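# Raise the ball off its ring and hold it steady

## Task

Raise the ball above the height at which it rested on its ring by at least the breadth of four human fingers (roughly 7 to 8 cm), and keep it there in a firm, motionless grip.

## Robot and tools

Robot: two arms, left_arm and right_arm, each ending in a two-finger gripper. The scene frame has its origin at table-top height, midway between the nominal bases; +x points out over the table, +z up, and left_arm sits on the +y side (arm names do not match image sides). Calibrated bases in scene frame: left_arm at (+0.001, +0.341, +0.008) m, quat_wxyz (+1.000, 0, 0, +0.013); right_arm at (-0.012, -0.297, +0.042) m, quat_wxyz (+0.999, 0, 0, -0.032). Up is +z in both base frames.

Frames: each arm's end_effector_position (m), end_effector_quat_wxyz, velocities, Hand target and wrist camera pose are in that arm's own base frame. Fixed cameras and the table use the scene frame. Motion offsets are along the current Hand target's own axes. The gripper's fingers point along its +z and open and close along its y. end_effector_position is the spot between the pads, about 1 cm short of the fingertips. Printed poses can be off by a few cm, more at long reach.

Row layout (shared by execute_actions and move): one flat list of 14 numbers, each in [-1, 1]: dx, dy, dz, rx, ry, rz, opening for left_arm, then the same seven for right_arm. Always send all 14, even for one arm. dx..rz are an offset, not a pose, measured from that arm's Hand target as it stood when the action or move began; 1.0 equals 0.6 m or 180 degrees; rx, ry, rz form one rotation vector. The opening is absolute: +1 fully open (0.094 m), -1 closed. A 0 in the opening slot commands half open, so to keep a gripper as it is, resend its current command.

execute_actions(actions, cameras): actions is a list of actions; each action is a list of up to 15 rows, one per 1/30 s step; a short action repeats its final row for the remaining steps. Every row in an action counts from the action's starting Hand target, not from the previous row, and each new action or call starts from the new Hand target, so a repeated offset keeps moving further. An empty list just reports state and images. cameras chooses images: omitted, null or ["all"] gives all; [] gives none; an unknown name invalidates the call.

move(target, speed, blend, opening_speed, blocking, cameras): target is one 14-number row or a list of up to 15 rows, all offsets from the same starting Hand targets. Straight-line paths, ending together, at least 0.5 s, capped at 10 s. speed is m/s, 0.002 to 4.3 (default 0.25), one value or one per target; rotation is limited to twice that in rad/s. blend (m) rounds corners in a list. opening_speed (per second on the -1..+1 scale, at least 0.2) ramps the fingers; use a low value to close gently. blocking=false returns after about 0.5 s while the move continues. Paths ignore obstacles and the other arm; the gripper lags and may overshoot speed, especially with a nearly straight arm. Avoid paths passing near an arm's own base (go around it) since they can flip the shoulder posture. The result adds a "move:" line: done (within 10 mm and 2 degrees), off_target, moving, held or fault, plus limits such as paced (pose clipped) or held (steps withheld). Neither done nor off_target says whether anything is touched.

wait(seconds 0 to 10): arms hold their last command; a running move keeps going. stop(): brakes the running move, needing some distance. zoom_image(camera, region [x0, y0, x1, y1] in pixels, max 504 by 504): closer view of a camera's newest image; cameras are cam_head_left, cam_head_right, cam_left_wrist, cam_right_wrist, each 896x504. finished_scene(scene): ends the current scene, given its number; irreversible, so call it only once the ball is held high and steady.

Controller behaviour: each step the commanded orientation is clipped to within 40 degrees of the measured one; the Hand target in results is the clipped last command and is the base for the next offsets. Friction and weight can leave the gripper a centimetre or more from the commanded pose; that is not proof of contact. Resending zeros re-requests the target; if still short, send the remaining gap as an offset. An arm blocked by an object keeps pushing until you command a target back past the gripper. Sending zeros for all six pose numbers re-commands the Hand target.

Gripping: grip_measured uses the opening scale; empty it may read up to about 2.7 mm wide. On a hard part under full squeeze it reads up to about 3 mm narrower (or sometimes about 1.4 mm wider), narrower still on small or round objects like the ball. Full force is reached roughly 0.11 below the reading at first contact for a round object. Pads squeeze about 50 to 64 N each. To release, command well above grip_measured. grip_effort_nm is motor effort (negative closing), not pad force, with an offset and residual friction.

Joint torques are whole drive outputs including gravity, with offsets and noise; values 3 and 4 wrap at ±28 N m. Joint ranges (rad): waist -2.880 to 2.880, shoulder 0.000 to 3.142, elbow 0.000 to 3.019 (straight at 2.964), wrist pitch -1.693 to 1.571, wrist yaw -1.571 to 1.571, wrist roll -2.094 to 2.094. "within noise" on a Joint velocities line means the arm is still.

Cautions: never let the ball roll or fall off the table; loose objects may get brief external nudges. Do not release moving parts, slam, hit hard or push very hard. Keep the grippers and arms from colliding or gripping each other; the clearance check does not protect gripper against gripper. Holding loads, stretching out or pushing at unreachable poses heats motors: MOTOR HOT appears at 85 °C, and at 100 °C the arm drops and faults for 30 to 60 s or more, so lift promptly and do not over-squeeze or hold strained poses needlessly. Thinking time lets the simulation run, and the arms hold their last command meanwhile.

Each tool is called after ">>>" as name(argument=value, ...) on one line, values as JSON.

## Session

>>> execute_actions(actions=[])

Scene clock: 0.00 s.
left_arm: end_effector_position=(+0.2478, +0.1449, +0.1223) grip_measured=+1.000 grip_effort_nm=n/a end_effector_quat_wxyz=(+0.025, +0.580, +0.807, -0.107) | right_arm: end_effector_position=(+0.1432, +0.3876, +0.1048) grip_measured=+1.000 grip_effort_nm=n/a end_effector_quat_wxyz=(+0.035, +0.985, -0.112, -0.130)
Joint positions: left_arm=[0.602 1.285 0.88 -1.351 0.118 1.859 0.094] | right_arm=[1.126 1.606 1.166 -1.284 -0.223 -1.807 0.094]
Joint velocities: within noise
Joint torques (N m): no reading
Motor temperatures (°C): left_arm=[22 26 26 23 24 22 25] | right_arm=[27 21 25 24 25 22 26]
Heat: left arm: hottest shoulder 26 °C; right arm: hottest waist 27 °C.
Hand target: left_arm +0.2547, +0.1485, +0.1305; +0.031, +0.583, +0.806, -0.099 | right_arm +0.1481, +0.4000, +0.1146; +0.014, +0.986, -0.113, -0.126
Tool commands: left_gripper/opening=+1.0 right_gripper/opening=+1.0

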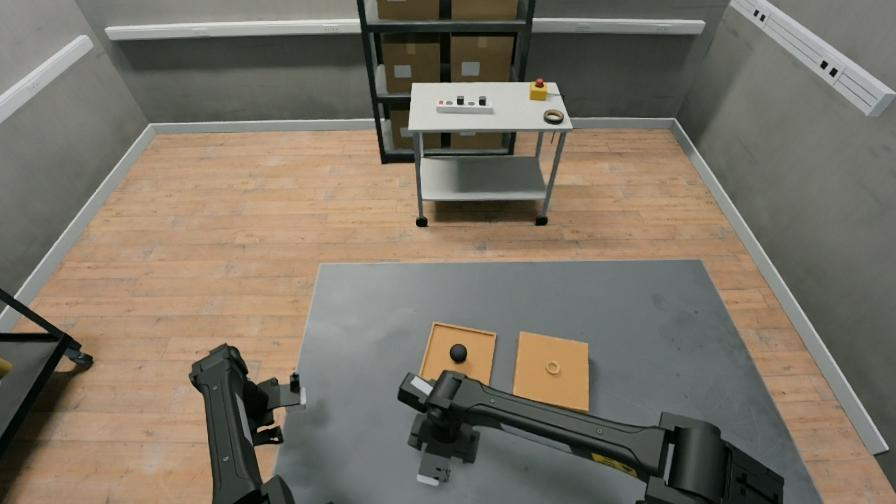

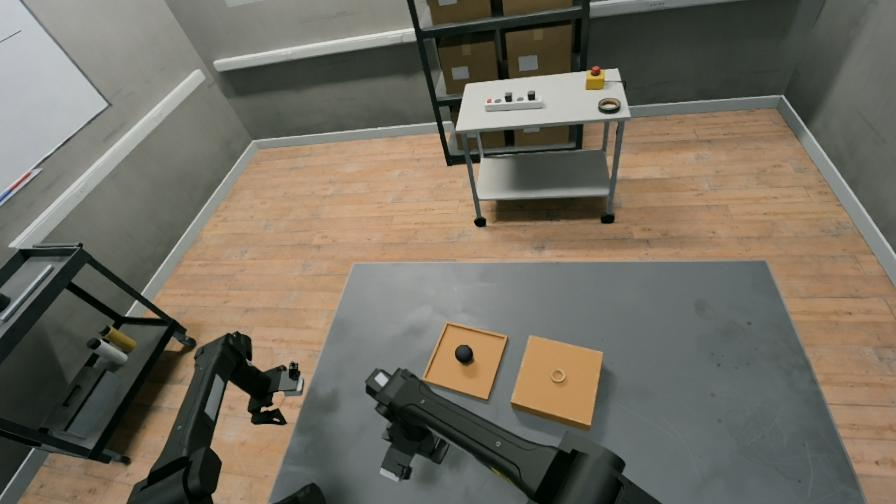

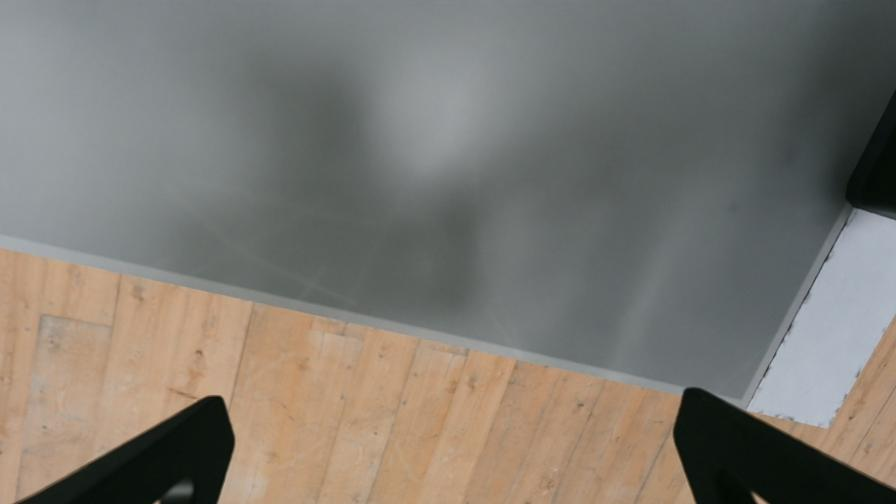

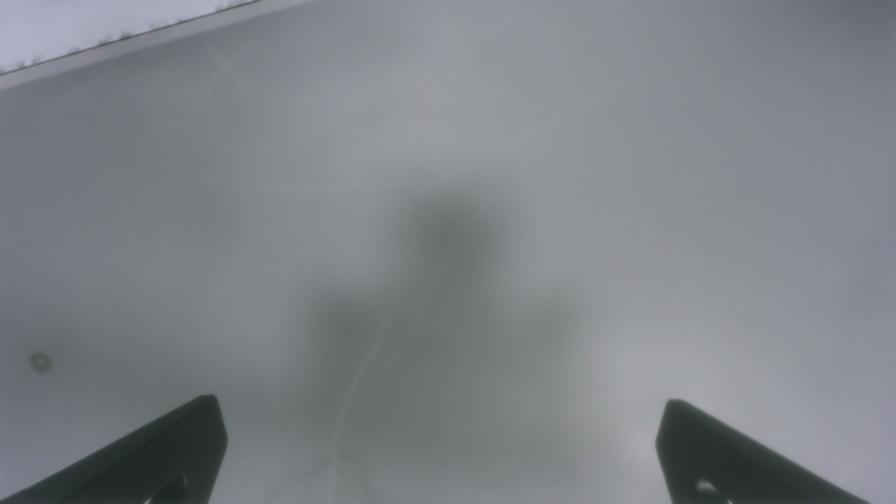

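>>> move(target=[0,0,0,0,0,0,1,0.396,-0.0645,-0.251,0.096,0.026,0.687,1], speed=0.4)

Scene clock: 10.57 s.
left_arm: end_effector_position=(+0.2478, +0.1449, +0.1223) grip_measured=+1.000 grip_effort_nm=0.032 end_effector_quat_wxyz=(+0.025, +0.580, +0.807, -0.107) | right_arm: end_effector_position=(+0.4030, +0.3758, +0.1917) grip_measured=+1.000 grip_effort_nm=0.017 end_effector_quat_wxyz=(-0.012, -0.375, +0.927, -0.007)
Joint positions: left_arm=[0.602 1.285 0.88 -1.351 0.118 1.859 0.094] | right_arm=[0.753 1.813 1.696 -1.482 0.004 -0.017 0.094]
Joint velocities: within noise
Joint torques (N m): left_arm=[0.62 -6.89 8.75 -0.35 0.19 0.06] | right_arm=[-2.78 -13.86 11.3 0.03 0.22 0.12]
Motor temperatures (°C): left_arm=[22 26 27 23 24 22 25] | right_arm=[27 22 26 24 25 22 26]
Heat: left arm: hottest elbow 27 °C; right arm: hottest waist 27 °C.
Hand target: left_arm +0.2547, +0.1485, +0.1305; +0.031, +0.583, +0.806, -0.099 | right_arm +0.4185, +0.3838, +0.2002; +0.000, -0.362, +0.932, -0.001
Off the commanded pose: left_arm 0.011 m, 1 deg | right_arm 0.019 m, 2 deg.
move: off_target (left_arm, right_arm)

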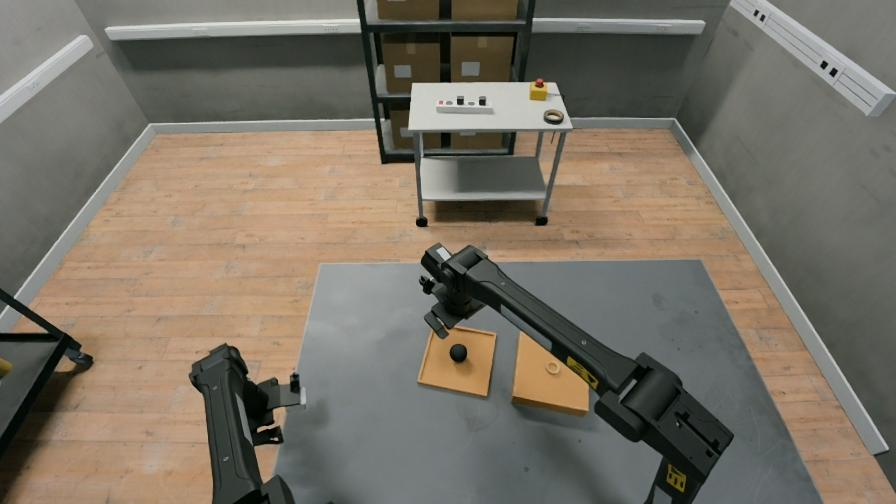

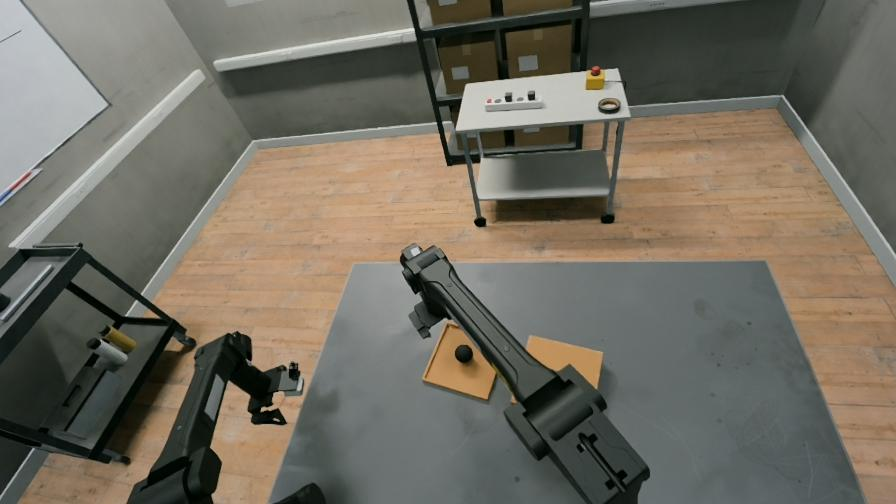

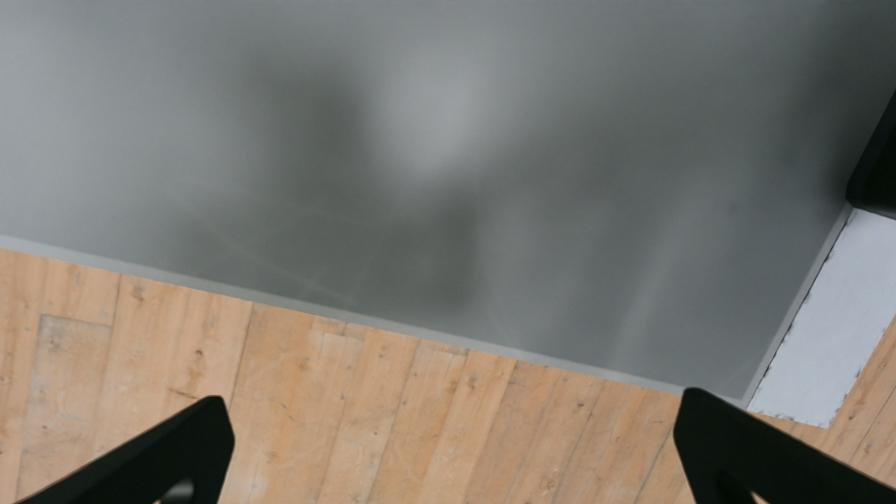

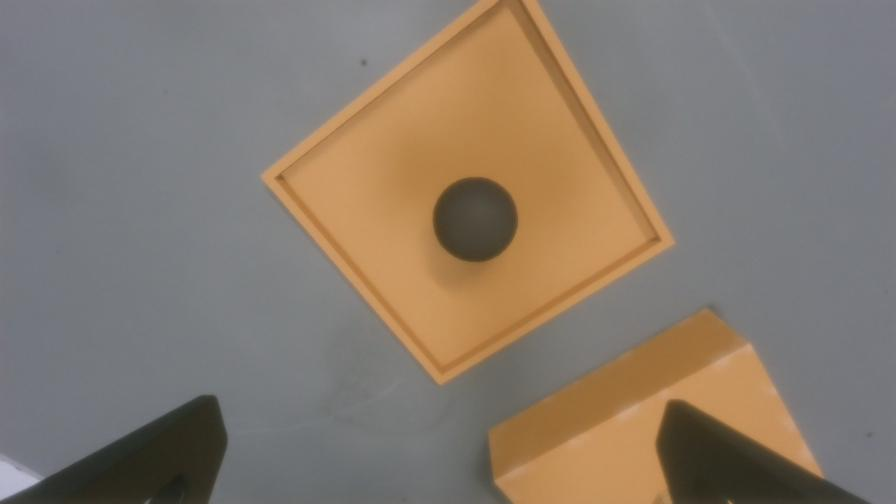

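>>> move(target=[0,0,0,0,0,0,1,-0.024,-0.031,0.142,0,-0.008,0,1], cameras=["cam_right_wrist"])

Scene clock: 14.40 s.
left_arm: end_effector_position=(+0.2478, +0.1449, +0.1223) grip_measured=+1.000 grip_effort_nm=0.027 end_effector_quat_wxyz=(+0.025, +0.580, +0.807, -0.107) | right_arm: end_effector_position=(+0.4277, +0.3761, +0.1136) grip_measured=+1.000 grip_effort_nm=0.012 end_effector_quat_wxyz=(-0.006, -0.361, +0.932, -0.004)
Joint positions: left_arm=[0.602 1.285 0.88 -1.351 0.118 1.859 0.094] | right_arm=[0.723 1.895 1.608 -1.298 0.003 -0.017 0.094]
Joint velocities: within noise
Joint torques (N m): left_arm=[0.79 -6.24 9.06 -0.25 0.2 0.07] | right_arm=[-3.02 -15.85 8.01 1.65 0.2 -0.09]
Motor temperatures (°C): left_arm=[22 26 27 23 24 22 25] | right_arm=[27 22 27 24 25 22 26]
Heat: left arm: hottest elbow 27 °C; right arm: hottest waist 27 °C.
Hand target: left_arm +0.2547, +0.1485, +0.1305; +0.031, +0.583, +0.806, -0.099 | right_arm +0.4417, +0.3798, +0.1149; +0.012, -0.362, +0.932, +0.004
Off the commanded pose: left_arm 0.011 m, 1 deg | right_arm 0.015 m, 2 deg.
move: off_target (left_arm, right_arm)
Images, in order (width x height): cam_right_wrist 896x504.

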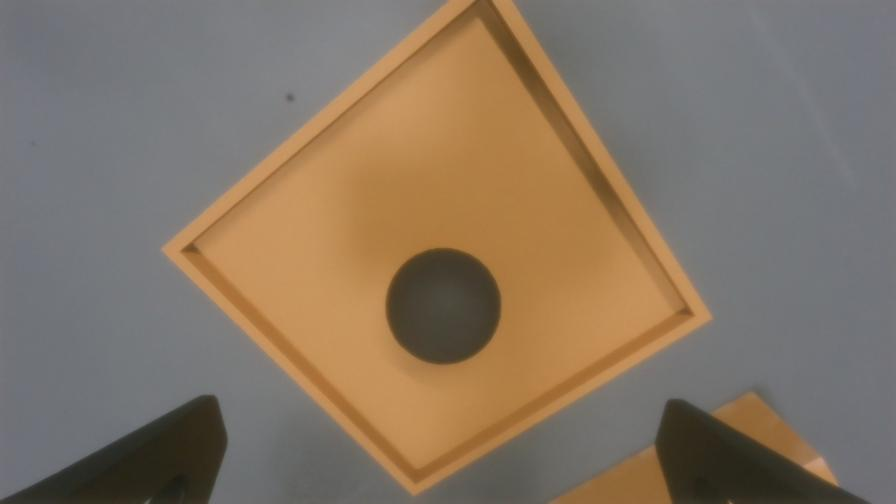

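>>> move(target=[0,0,0,0,0,0,1,0.006,0.0,0.142,0,0,0,1], speed=0.2, cameras=["cam_right_wrist"])

Scene clock: 17.70 s.
left_arm: end_effector_position=(+0.2478, +0.1449, +0.1223) grip_measured=+1.000 grip_effort_nm=0.032 end_effector_quat_wxyz=(+0.025, +0.580, +0.807, -0.107) | right_arm: end_effector_position=(+0.4271, +0.3756, +0.0309) grip_measured=+1.000 grip_effort_nm=0.012 end_effector_quat_wxyz=(-0.005, -0.361, +0.932, -0.003)
Joint positions: left_arm=[0.602 1.285 0.88 -1.351 0.118 1.859 0.094] | right_arm=[0.723 1.972 1.494 -1.103 0.003 -0.017 0.094]
Joint velocities: within noise
Joint torques (N m): left_arm=[0.67 -6.07 8.92 -0.43 0.17 0.09] | right_arm=[-3.02 -15.79 7.35 1.68 0.19 -0.09]
Motor temperatures (°C): left_arm=[22 26 27 23 24 22 25] | right_arm=[27 22 27 24 25 22 26]
Heat: left arm: hottest elbow 27 °C; right arm: hottest waist 27 °C.
Hand target: left_arm +0.2547, +0.1485, +0.1305; +0.031, +0.583, +0.806, -0.099 | right_arm +0.4407, +0.3787, +0.0296; +0.012, -0.362, +0.932, +0.004
Off the commanded pose: left_arm 0.011 m, 1 deg | right_arm 0.014 m, 2 deg.
move: off_target (left_arm, right_arm)
Images, in order (width x height): cam_right_wrist 896x504.

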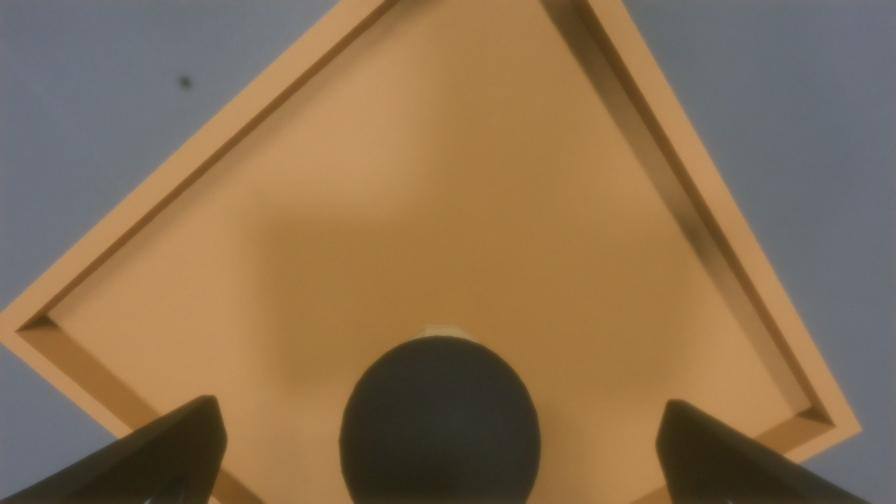

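>>> move(target=[0,0,0,0,0,0,1,0.006,0.0,0.054,0,0,0,1], speed=0.1, cameras=["cam_right_wrist","cam_head_left"])

Scene clock: 19.87 s.
left_arm: end_effector_position=(+0.2478, +0.1449, +0.1223) grip_measured=+1.000 grip_effort_nm=0.022 end_effector_quat_wxyz=(+0.025, +0.580, +0.807, -0.107) | right_arm: end_effector_position=(+0.4279, +0.3763, +0.0052) grip_measured=+1.000 grip_effort_nm=0.017 end_effector_quat_wxyz=(+0.003, -0.361, +0.932, +0.000)
Joint positions: left_arm=[0.602 1.285 0.88 -1.351 0.118 1.859 0.094] | right_arm=[0.723 1.999 1.46 -1.028 0.003 -0.017 0.094]
Joint velocities: within noise
Joint torques (N m): left_arm=[0.21 -6.36 8.81 -0.36 0.14 0.05] | right_arm=[-3.02 -15.27 6.72 1.7 0.19 -0.1]
Motor temperatures (°C): left_arm=[22 26 27 23 24 22 25] | right_arm=[27 23 27 24 25 22 26]
Heat: left arm: hottest elbow 27 °C; right arm: hottest waist 27 °C.
Hand target: left_arm +0.2547, +0.1485, +0.1305; +0.031, +0.583, +0.806, -0.099 | right_arm +0.4387, +0.3767, -0.0029; +0.012, -0.362, +0.932, +0.004
Off the commanded pose: left_arm 0.011 m, 1 deg | right_arm 0.014 m, 1 deg.
move: off_target (left_arm, right_arm)
Images, in order (width x height): cam_head_left 896x504, cam_right_wrist 896x504.

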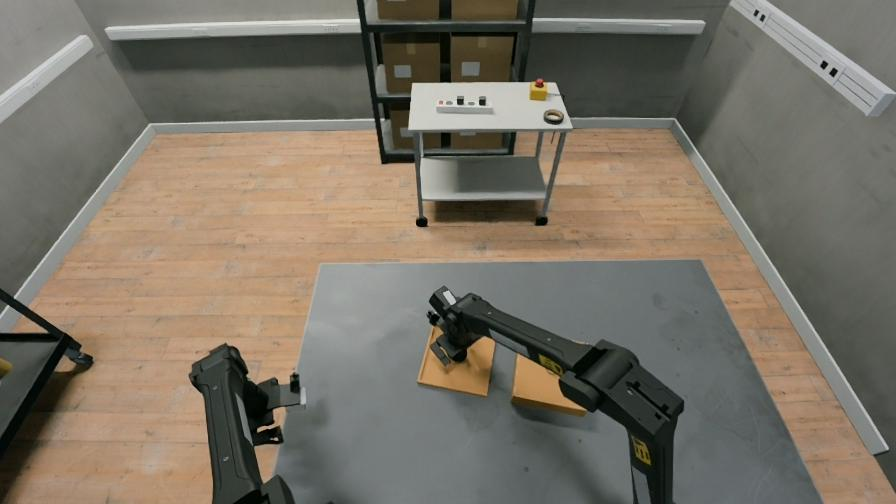

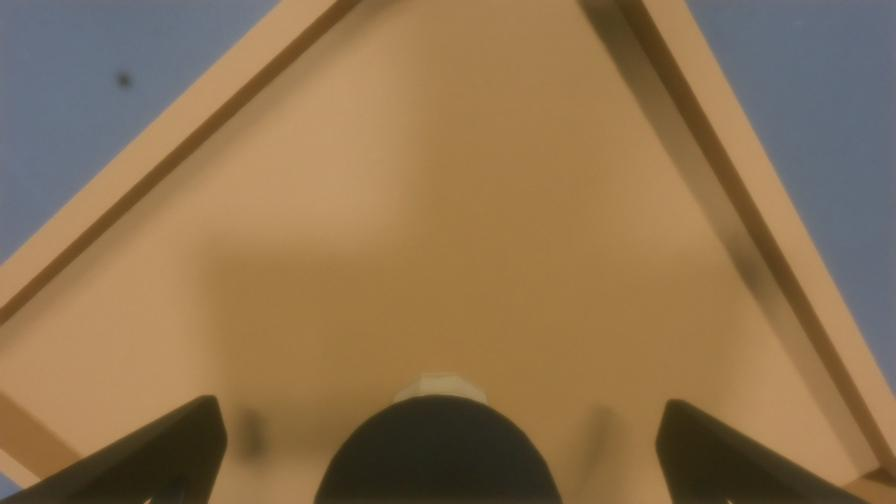

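>>> move(target=[[0,0,0,0,0,0,1,0.007,0.0,0.006,0,0,0,1],[0,0,0,0,0,0,1,0.007,0.0,0.006,0,0,0,0.1]], speed=0.1, opening_speed=0.6, cameras=["cam_right_wrist","cam_head_left"])

Scene clock: 24.07 s.
left_arm: end_effector_position=(+0.2478, +0.1449, +0.1223) grip_measured=+1.000 grip_effort_nm=0.032 end_effector_quat_wxyz=(+0.025, +0.580, +0.807, -0.107) | right_arm: end_effector_position=(+0.4255, +0.3742, +0.0003) grip_measured=+0.102 grip_effort_nm=-0.085 end_effector_quat_wxyz=(+0.002, -0.361, +0.932, -0.001)
Joint positions: left_arm=[0.602 1.285 0.88 -1.351 0.118 1.859 0.094] | right_arm=[0.723 1.999 1.446 -1.014 0.003 -0.017 0.052]
Joint velocities: within noise
Joint torques (N m): left_arm=[0.44 -6.07 8.99 -0.23 0.19 0.07] | right_arm=[-3.14 -15.44 6.39 1.7 0.19 -0.09]
Motor temperatures (°C): left_arm=[22 26 28 23 24 22 25] | right_arm=[27 23 27 24 24 22 26]
Heat: left arm: hottest elbow 28 °C; right arm: hottest waist 27 °C.
Hand target: left_arm +0.2547, +0.1485, +0.1305; +0.031, +0.583, +0.806, -0.099 | right_arm +0.4356, +0.3740, -0.0066; +0.012, -0.362, +0.932, +0.004
Off the commanded pose: left_arm 0.011 m, 1 deg | right_arm 0.012 m, 1 deg.
move: off_target (left_arm, right_arm); target 2's new opening was sent with right_arm's hand 0.012 m and 1 deg from that target
Images, in order (width x height): cam_head_left 896x504, cam_right_wrist 896x504.

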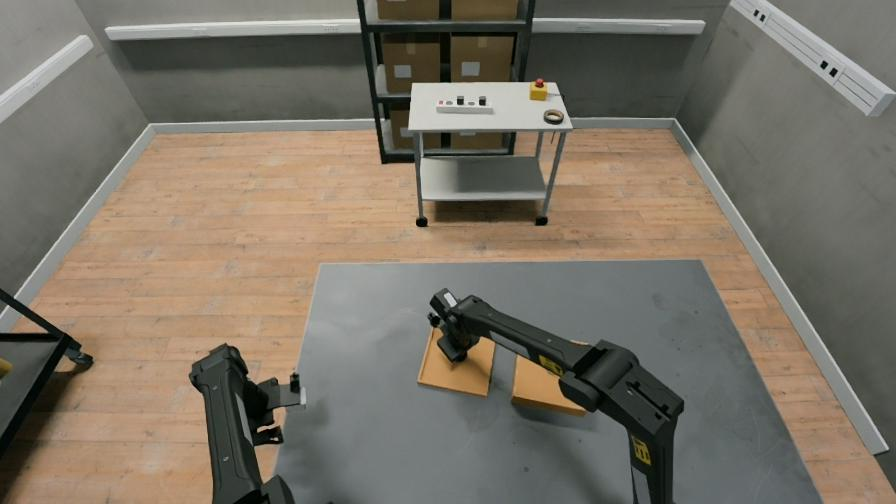

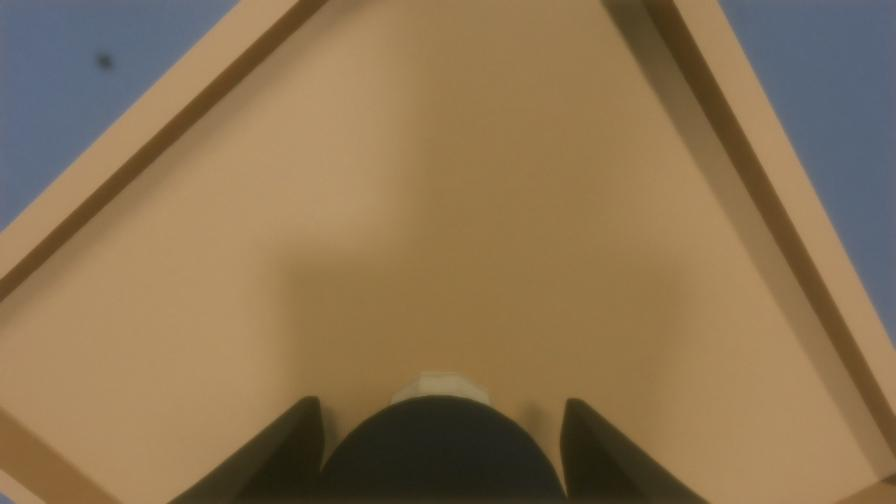

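>>> move(target=[0,0,0,0,0,0,1,0,0,0,0,0,0,-0.15], opening_speed=0.3, cameras=["cam_right_wrist"])

Scene clock: 26.23 s.
left_arm: end_effector_position=(+0.2478, +0.1449, +0.1223) grip_measured=+1.000 grip_effort_nm=0.027 end_effector_quat_wxyz=(+0.025, +0.580, +0.807, -0.107) | right_arm: end_effector_position=(+0.4253, +0.3744, +0.0003) grip_measured=+0.001 grip_effort_nm=-1.004 end_effector_quat_wxyz=(+0.002, -0.361, +0.932, +0.000)
Joint positions: left_arm=[0.602 1.285 0.88 -1.351 0.118 1.859 0.094] | right_arm=[0.723 1.999 1.446 -1.014 0.001 -0.017 0.047]
Joint velocities: within noise
Joint torques (N m): left_arm=[0.73 -6.12 8.9 -0.39 0.13 0.04] | right_arm=[-3.14 -15.38 6.39 1.7 0.18 -0.09]
Motor temperatures (°C): left_arm=[22 26 28 23 24 22 25] | right_arm=[27 23 27 24 24 22 26]
Heat: left arm: hottest elbow 28 °C; right arm: hottest waist 27 °C.
Hand target: left_arm +0.2547, +0.1485, +0.1305; +0.031, +0.583, +0.806, -0.099 | right_arm +0.4356, +0.3740, -0.0066; +0.012, -0.362, +0.932, +0.004
Off the commanded pose: left_arm 0.011 m, 1 deg | right_arm 0.012 m, 1 deg.
move: off_target (left_arm, right_arm)
Images, in order (width x height): cam_right_wrist 896x504.

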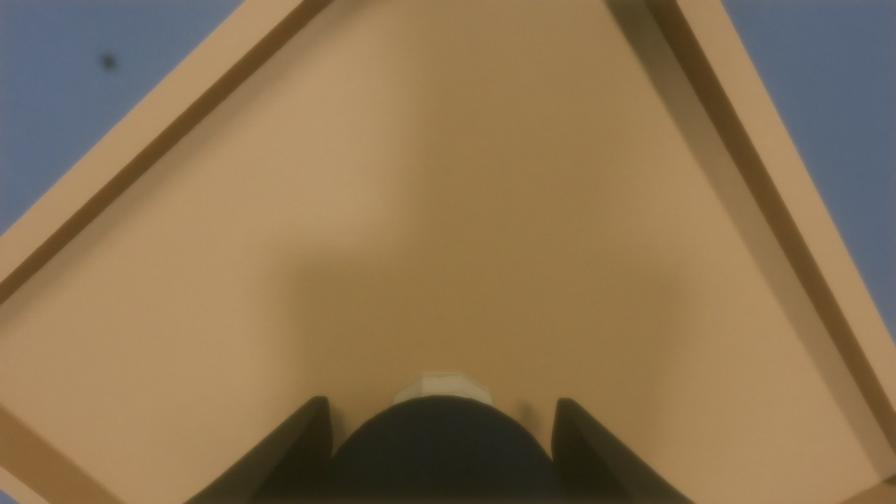

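>>> move(target=[0,0,0,0,0,0,1,0,0,-0.22,0,0,0,-0.15], speed=0.12, cameras=["cam_right_wrist","cam_head_left"])

>>> wait(seconds=1, cameras=["cam_right_wrist"])

Scene clock: 28.93 s.
left_arm: end_effector_position=(+0.2478, +0.1449, +0.1223) grip_measured=+1.000 grip_effort_nm=0.027 end_effector_quat_wxyz=(+0.025, +0.580, +0.807, -0.107) | right_arm: end_effector_position=(+0.4127, +0.3633, +0.0907) grip_measured=+0.001 grip_effort_nm=-0.999 end_effector_quat_wxyz=(-0.025, -0.361, +0.932, -0.010)
Joint positions: left_arm=[0.602 1.285 0.88 -1.351 0.118 1.859 0.094] | right_arm=[0.723 1.89 1.535 -1.27 0.001 -0.017 0.047]
Joint velocities: within noise
Joint torques (N m): left_arm=[0.09 -6.24 8.79 -0.34 0.19 0.05] | right_arm=[-3.02 -18.02 10.74 -0.03 0.21 -0.09]
Motor temperatures (°C): left_arm=[22 26 28 23 24 22 25] | right_arm=[27 23 27 24 24 22 26]
Heat: left arm: hottest elbow 28 °C; right arm: hottest waist 27 °C.
Hand target: left_arm +0.2547, +0.1485, +0.1305; +0.031, +0.583, +0.806, -0.099 | right_arm +0.4331, +0.3720, +0.1255; +0.012, -0.362, +0.932, +0.004
Off the commanded pose: left_arm 0.011 m, 1 deg | right_arm 0.041 m, 5 deg.
move: off_target (left_arm, right_arm)
Images, in order (width x height): cam_head_left 896x504, cam_right_wrist 896x504.

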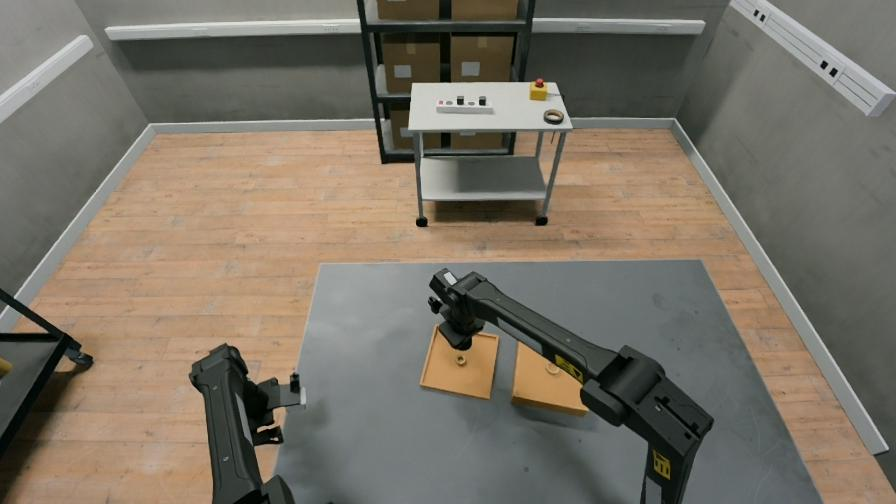

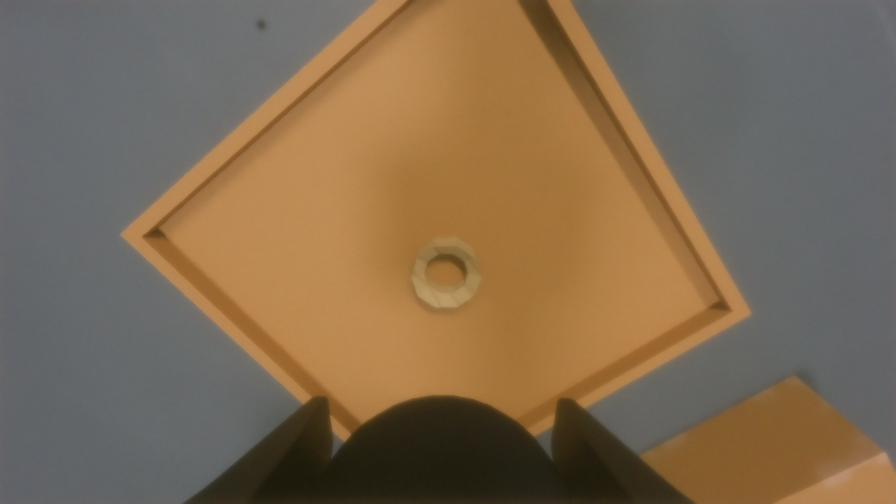

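Scene clock: 29.93 s.
left_arm: end_effector_position=(+0.2478, +0.1449, +0.1223) grip_measured=+1.000 grip_effort_nm=0.027 end_effector_quat_wxyz=(+0.025, +0.580, +0.807, -0.107) | right_arm: end_effector_position=(+0.4127, +0.3633, +0.0907) grip_measured=+0.001 grip_effort_nm=-1.004 end_effector_quat_wxyz=(-0.025, -0.361, +0.932, -0.010)
Joint positions: left_arm=[0.602 1.285 0.88 -1.351 0.118 1.859 0.094] | right_arm=[0.723 1.89 1.535 -1.27 0.001 -0.017 0.047]
Joint velocities: within noise
Joint torques (N m): left_arm=[0.85 -5.95 8.88 -0.5 0.15 0.07] | right_arm=[-3.02 -18.02 10.74 -0.03 0.21 -0.09]
Motor temperatures (°C): left_arm=[22 26 28 23 24 22 25] | right_arm=[27 23 28 24 24 22 26]
Heat: left arm: hottest elbow 28 °C; right arm: hottest elbow 28 °C.
Hand target: left_arm +0.2547, +0.1485, +0.1305; +0.031, +0.583, +0.806, -0.099 | right_arm +0.4331, +0.3720, +0.1255; +0.012, -0.362, +0.932, +0.004
Tool commands: left_gripper/opening=+1.0 right_gripper/opening=-0.15
Off the commanded pose: left_arm 0.011 m, 1 deg | right_arm 0.041 m, 5 deg.
wait: 1.00 s; at rest by 0.17 s
Images, in order (width x height): cam_right_wrist 896x504.

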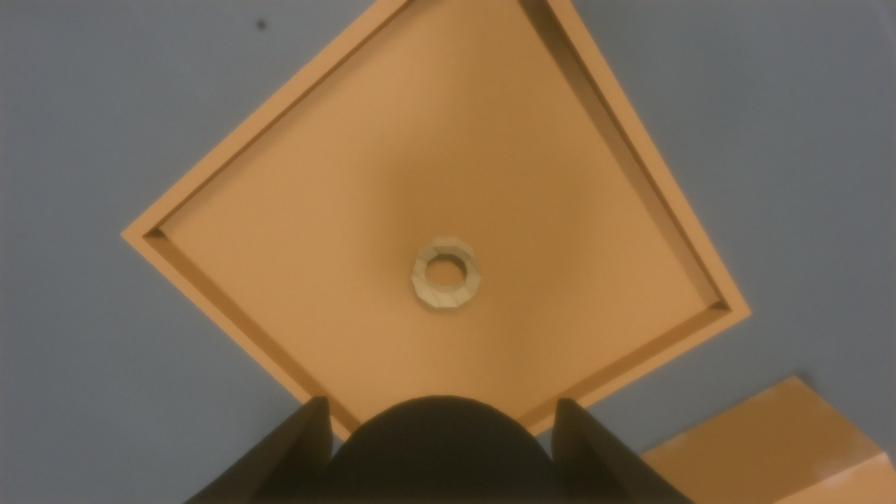

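>>> move(target=[0,0,0,0,0,0,1,0,0,-0.06,0,0,0,-0.15], speed=0.12, cameras=["cam_right_wrist"])

>>> wait(seconds=1, cameras=["cam_right_wrist"])

Scene clock: 32.30 s.
left_arm: end_effector_position=(+0.2478, +0.1449, +0.1223) grip_measured=+1.000 grip_effort_nm=0.027 end_effector_quat_wxyz=(+0.025, +0.580, +0.807, -0.107) | right_arm: end_effector_position=(+0.4137, +0.3642, +0.1258) grip_measured=+0.001 grip_effort_nm=-1.013 end_effector_quat_wxyz=(-0.026, -0.361, +0.932, -0.010)
Joint positions: left_arm=[0.602 1.285 0.88 -1.351 0.118 1.859 0.094] | right_arm=[0.723 1.865 1.595 -1.356 0.001 -0.017 0.047]
Joint velocities: within noise
Joint torques (N m): left_arm=[0.97 -6.53 8.95 -0.46 0.15 0.03] | right_arm=[-3.02 -17.96 11.03 -0.03 0.2 -0.08]
Motor temperatures (°C): left_arm=[22 26 28 23 24 22 25] | right_arm=[27 23 28 24 24 22 26]
Heat: left arm: hottest elbow 28 °C; right arm: hottest elbow 28 °C.
Hand target: left_arm +0.2547, +0.1485, +0.1305; +0.031, +0.583, +0.806, -0.099 | right_arm +0.4323, +0.3714, +0.1613; +0.012, -0.362, +0.932, +0.004
Off the commanded pose: left_arm 0.011 m, 1 deg | right_arm 0.041 m, 5 deg.
move: off_target (left_arm, right_arm)
Images, in order (width x height): cam_right_wrist 896x504.

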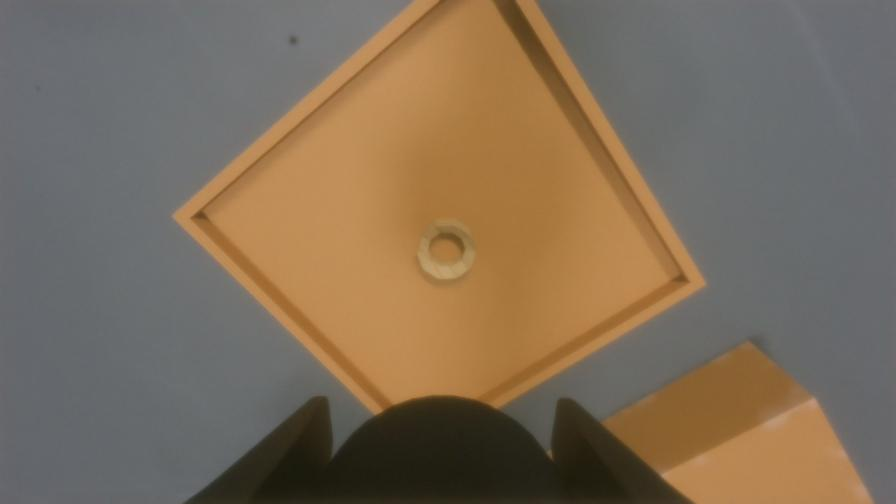

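Scene clock: 33.30 s.
left_arm: end_effector_position=(+0.2478, +0.1449, +0.1223) grip_measured=+1.000 grip_effort_nm=0.027 end_effector_quat_wxyz=(+0.025, +0.580, +0.807, -0.107) | right_arm: end_effector_position=(+0.4137, +0.3642, +0.1258) grip_measured=+0.001 grip_effort_nm=-0.994 end_effector_quat_wxyz=(-0.026, -0.361, +0.932, -0.010)
Joint positions: left_arm=[0.602 1.285 0.88 -1.351 0.118 1.859 0.094] | right_arm=[0.723 1.865 1.595 -1.356 0.001 -0.017 0.047]
Joint velocities: within noise
Joint torques (N m): left_arm=[0.91 -6.18 8.87 -0.34 0.19 0.09] | right_arm=[-3.02 -17.96 11.02 -0.03 0.2 -0.08]
Motor temperatures (°C): left_arm=[22 26 28 23 24 22 25] | right_arm=[27 23 28 24 24 22 26]
Heat: left arm: hottest elbow 28 °C; right arm: hottest elbow 28 °C.
Hand target: left_arm +0.2547, +0.1485, +0.1305; +0.031, +0.583, +0.806, -0.099 | right_arm +0.4323, +0.3714, +0.1613; +0.012, -0.362, +0.932, +0.004
Tool commands: left_gripper/opening=+1.0 right_gripper/opening=-0.15
Off the commanded pose: left_arm 0.011 m, 1 deg | right_arm 0.041 m, 5 deg.
wait: 1.00 s; at rest by 0.17 s
Images, in order (width x height): cam_right_wrist 896x504.

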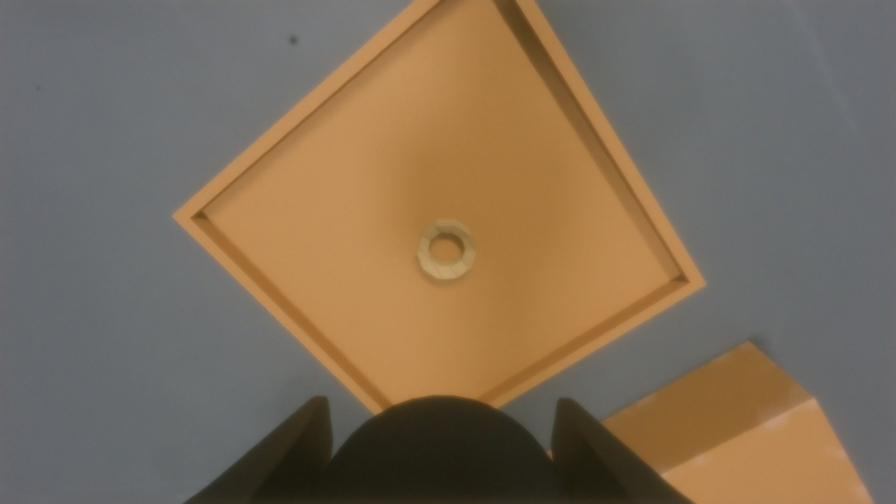

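>>> finished_scene(scene=2)

The scene is finished: the task was done.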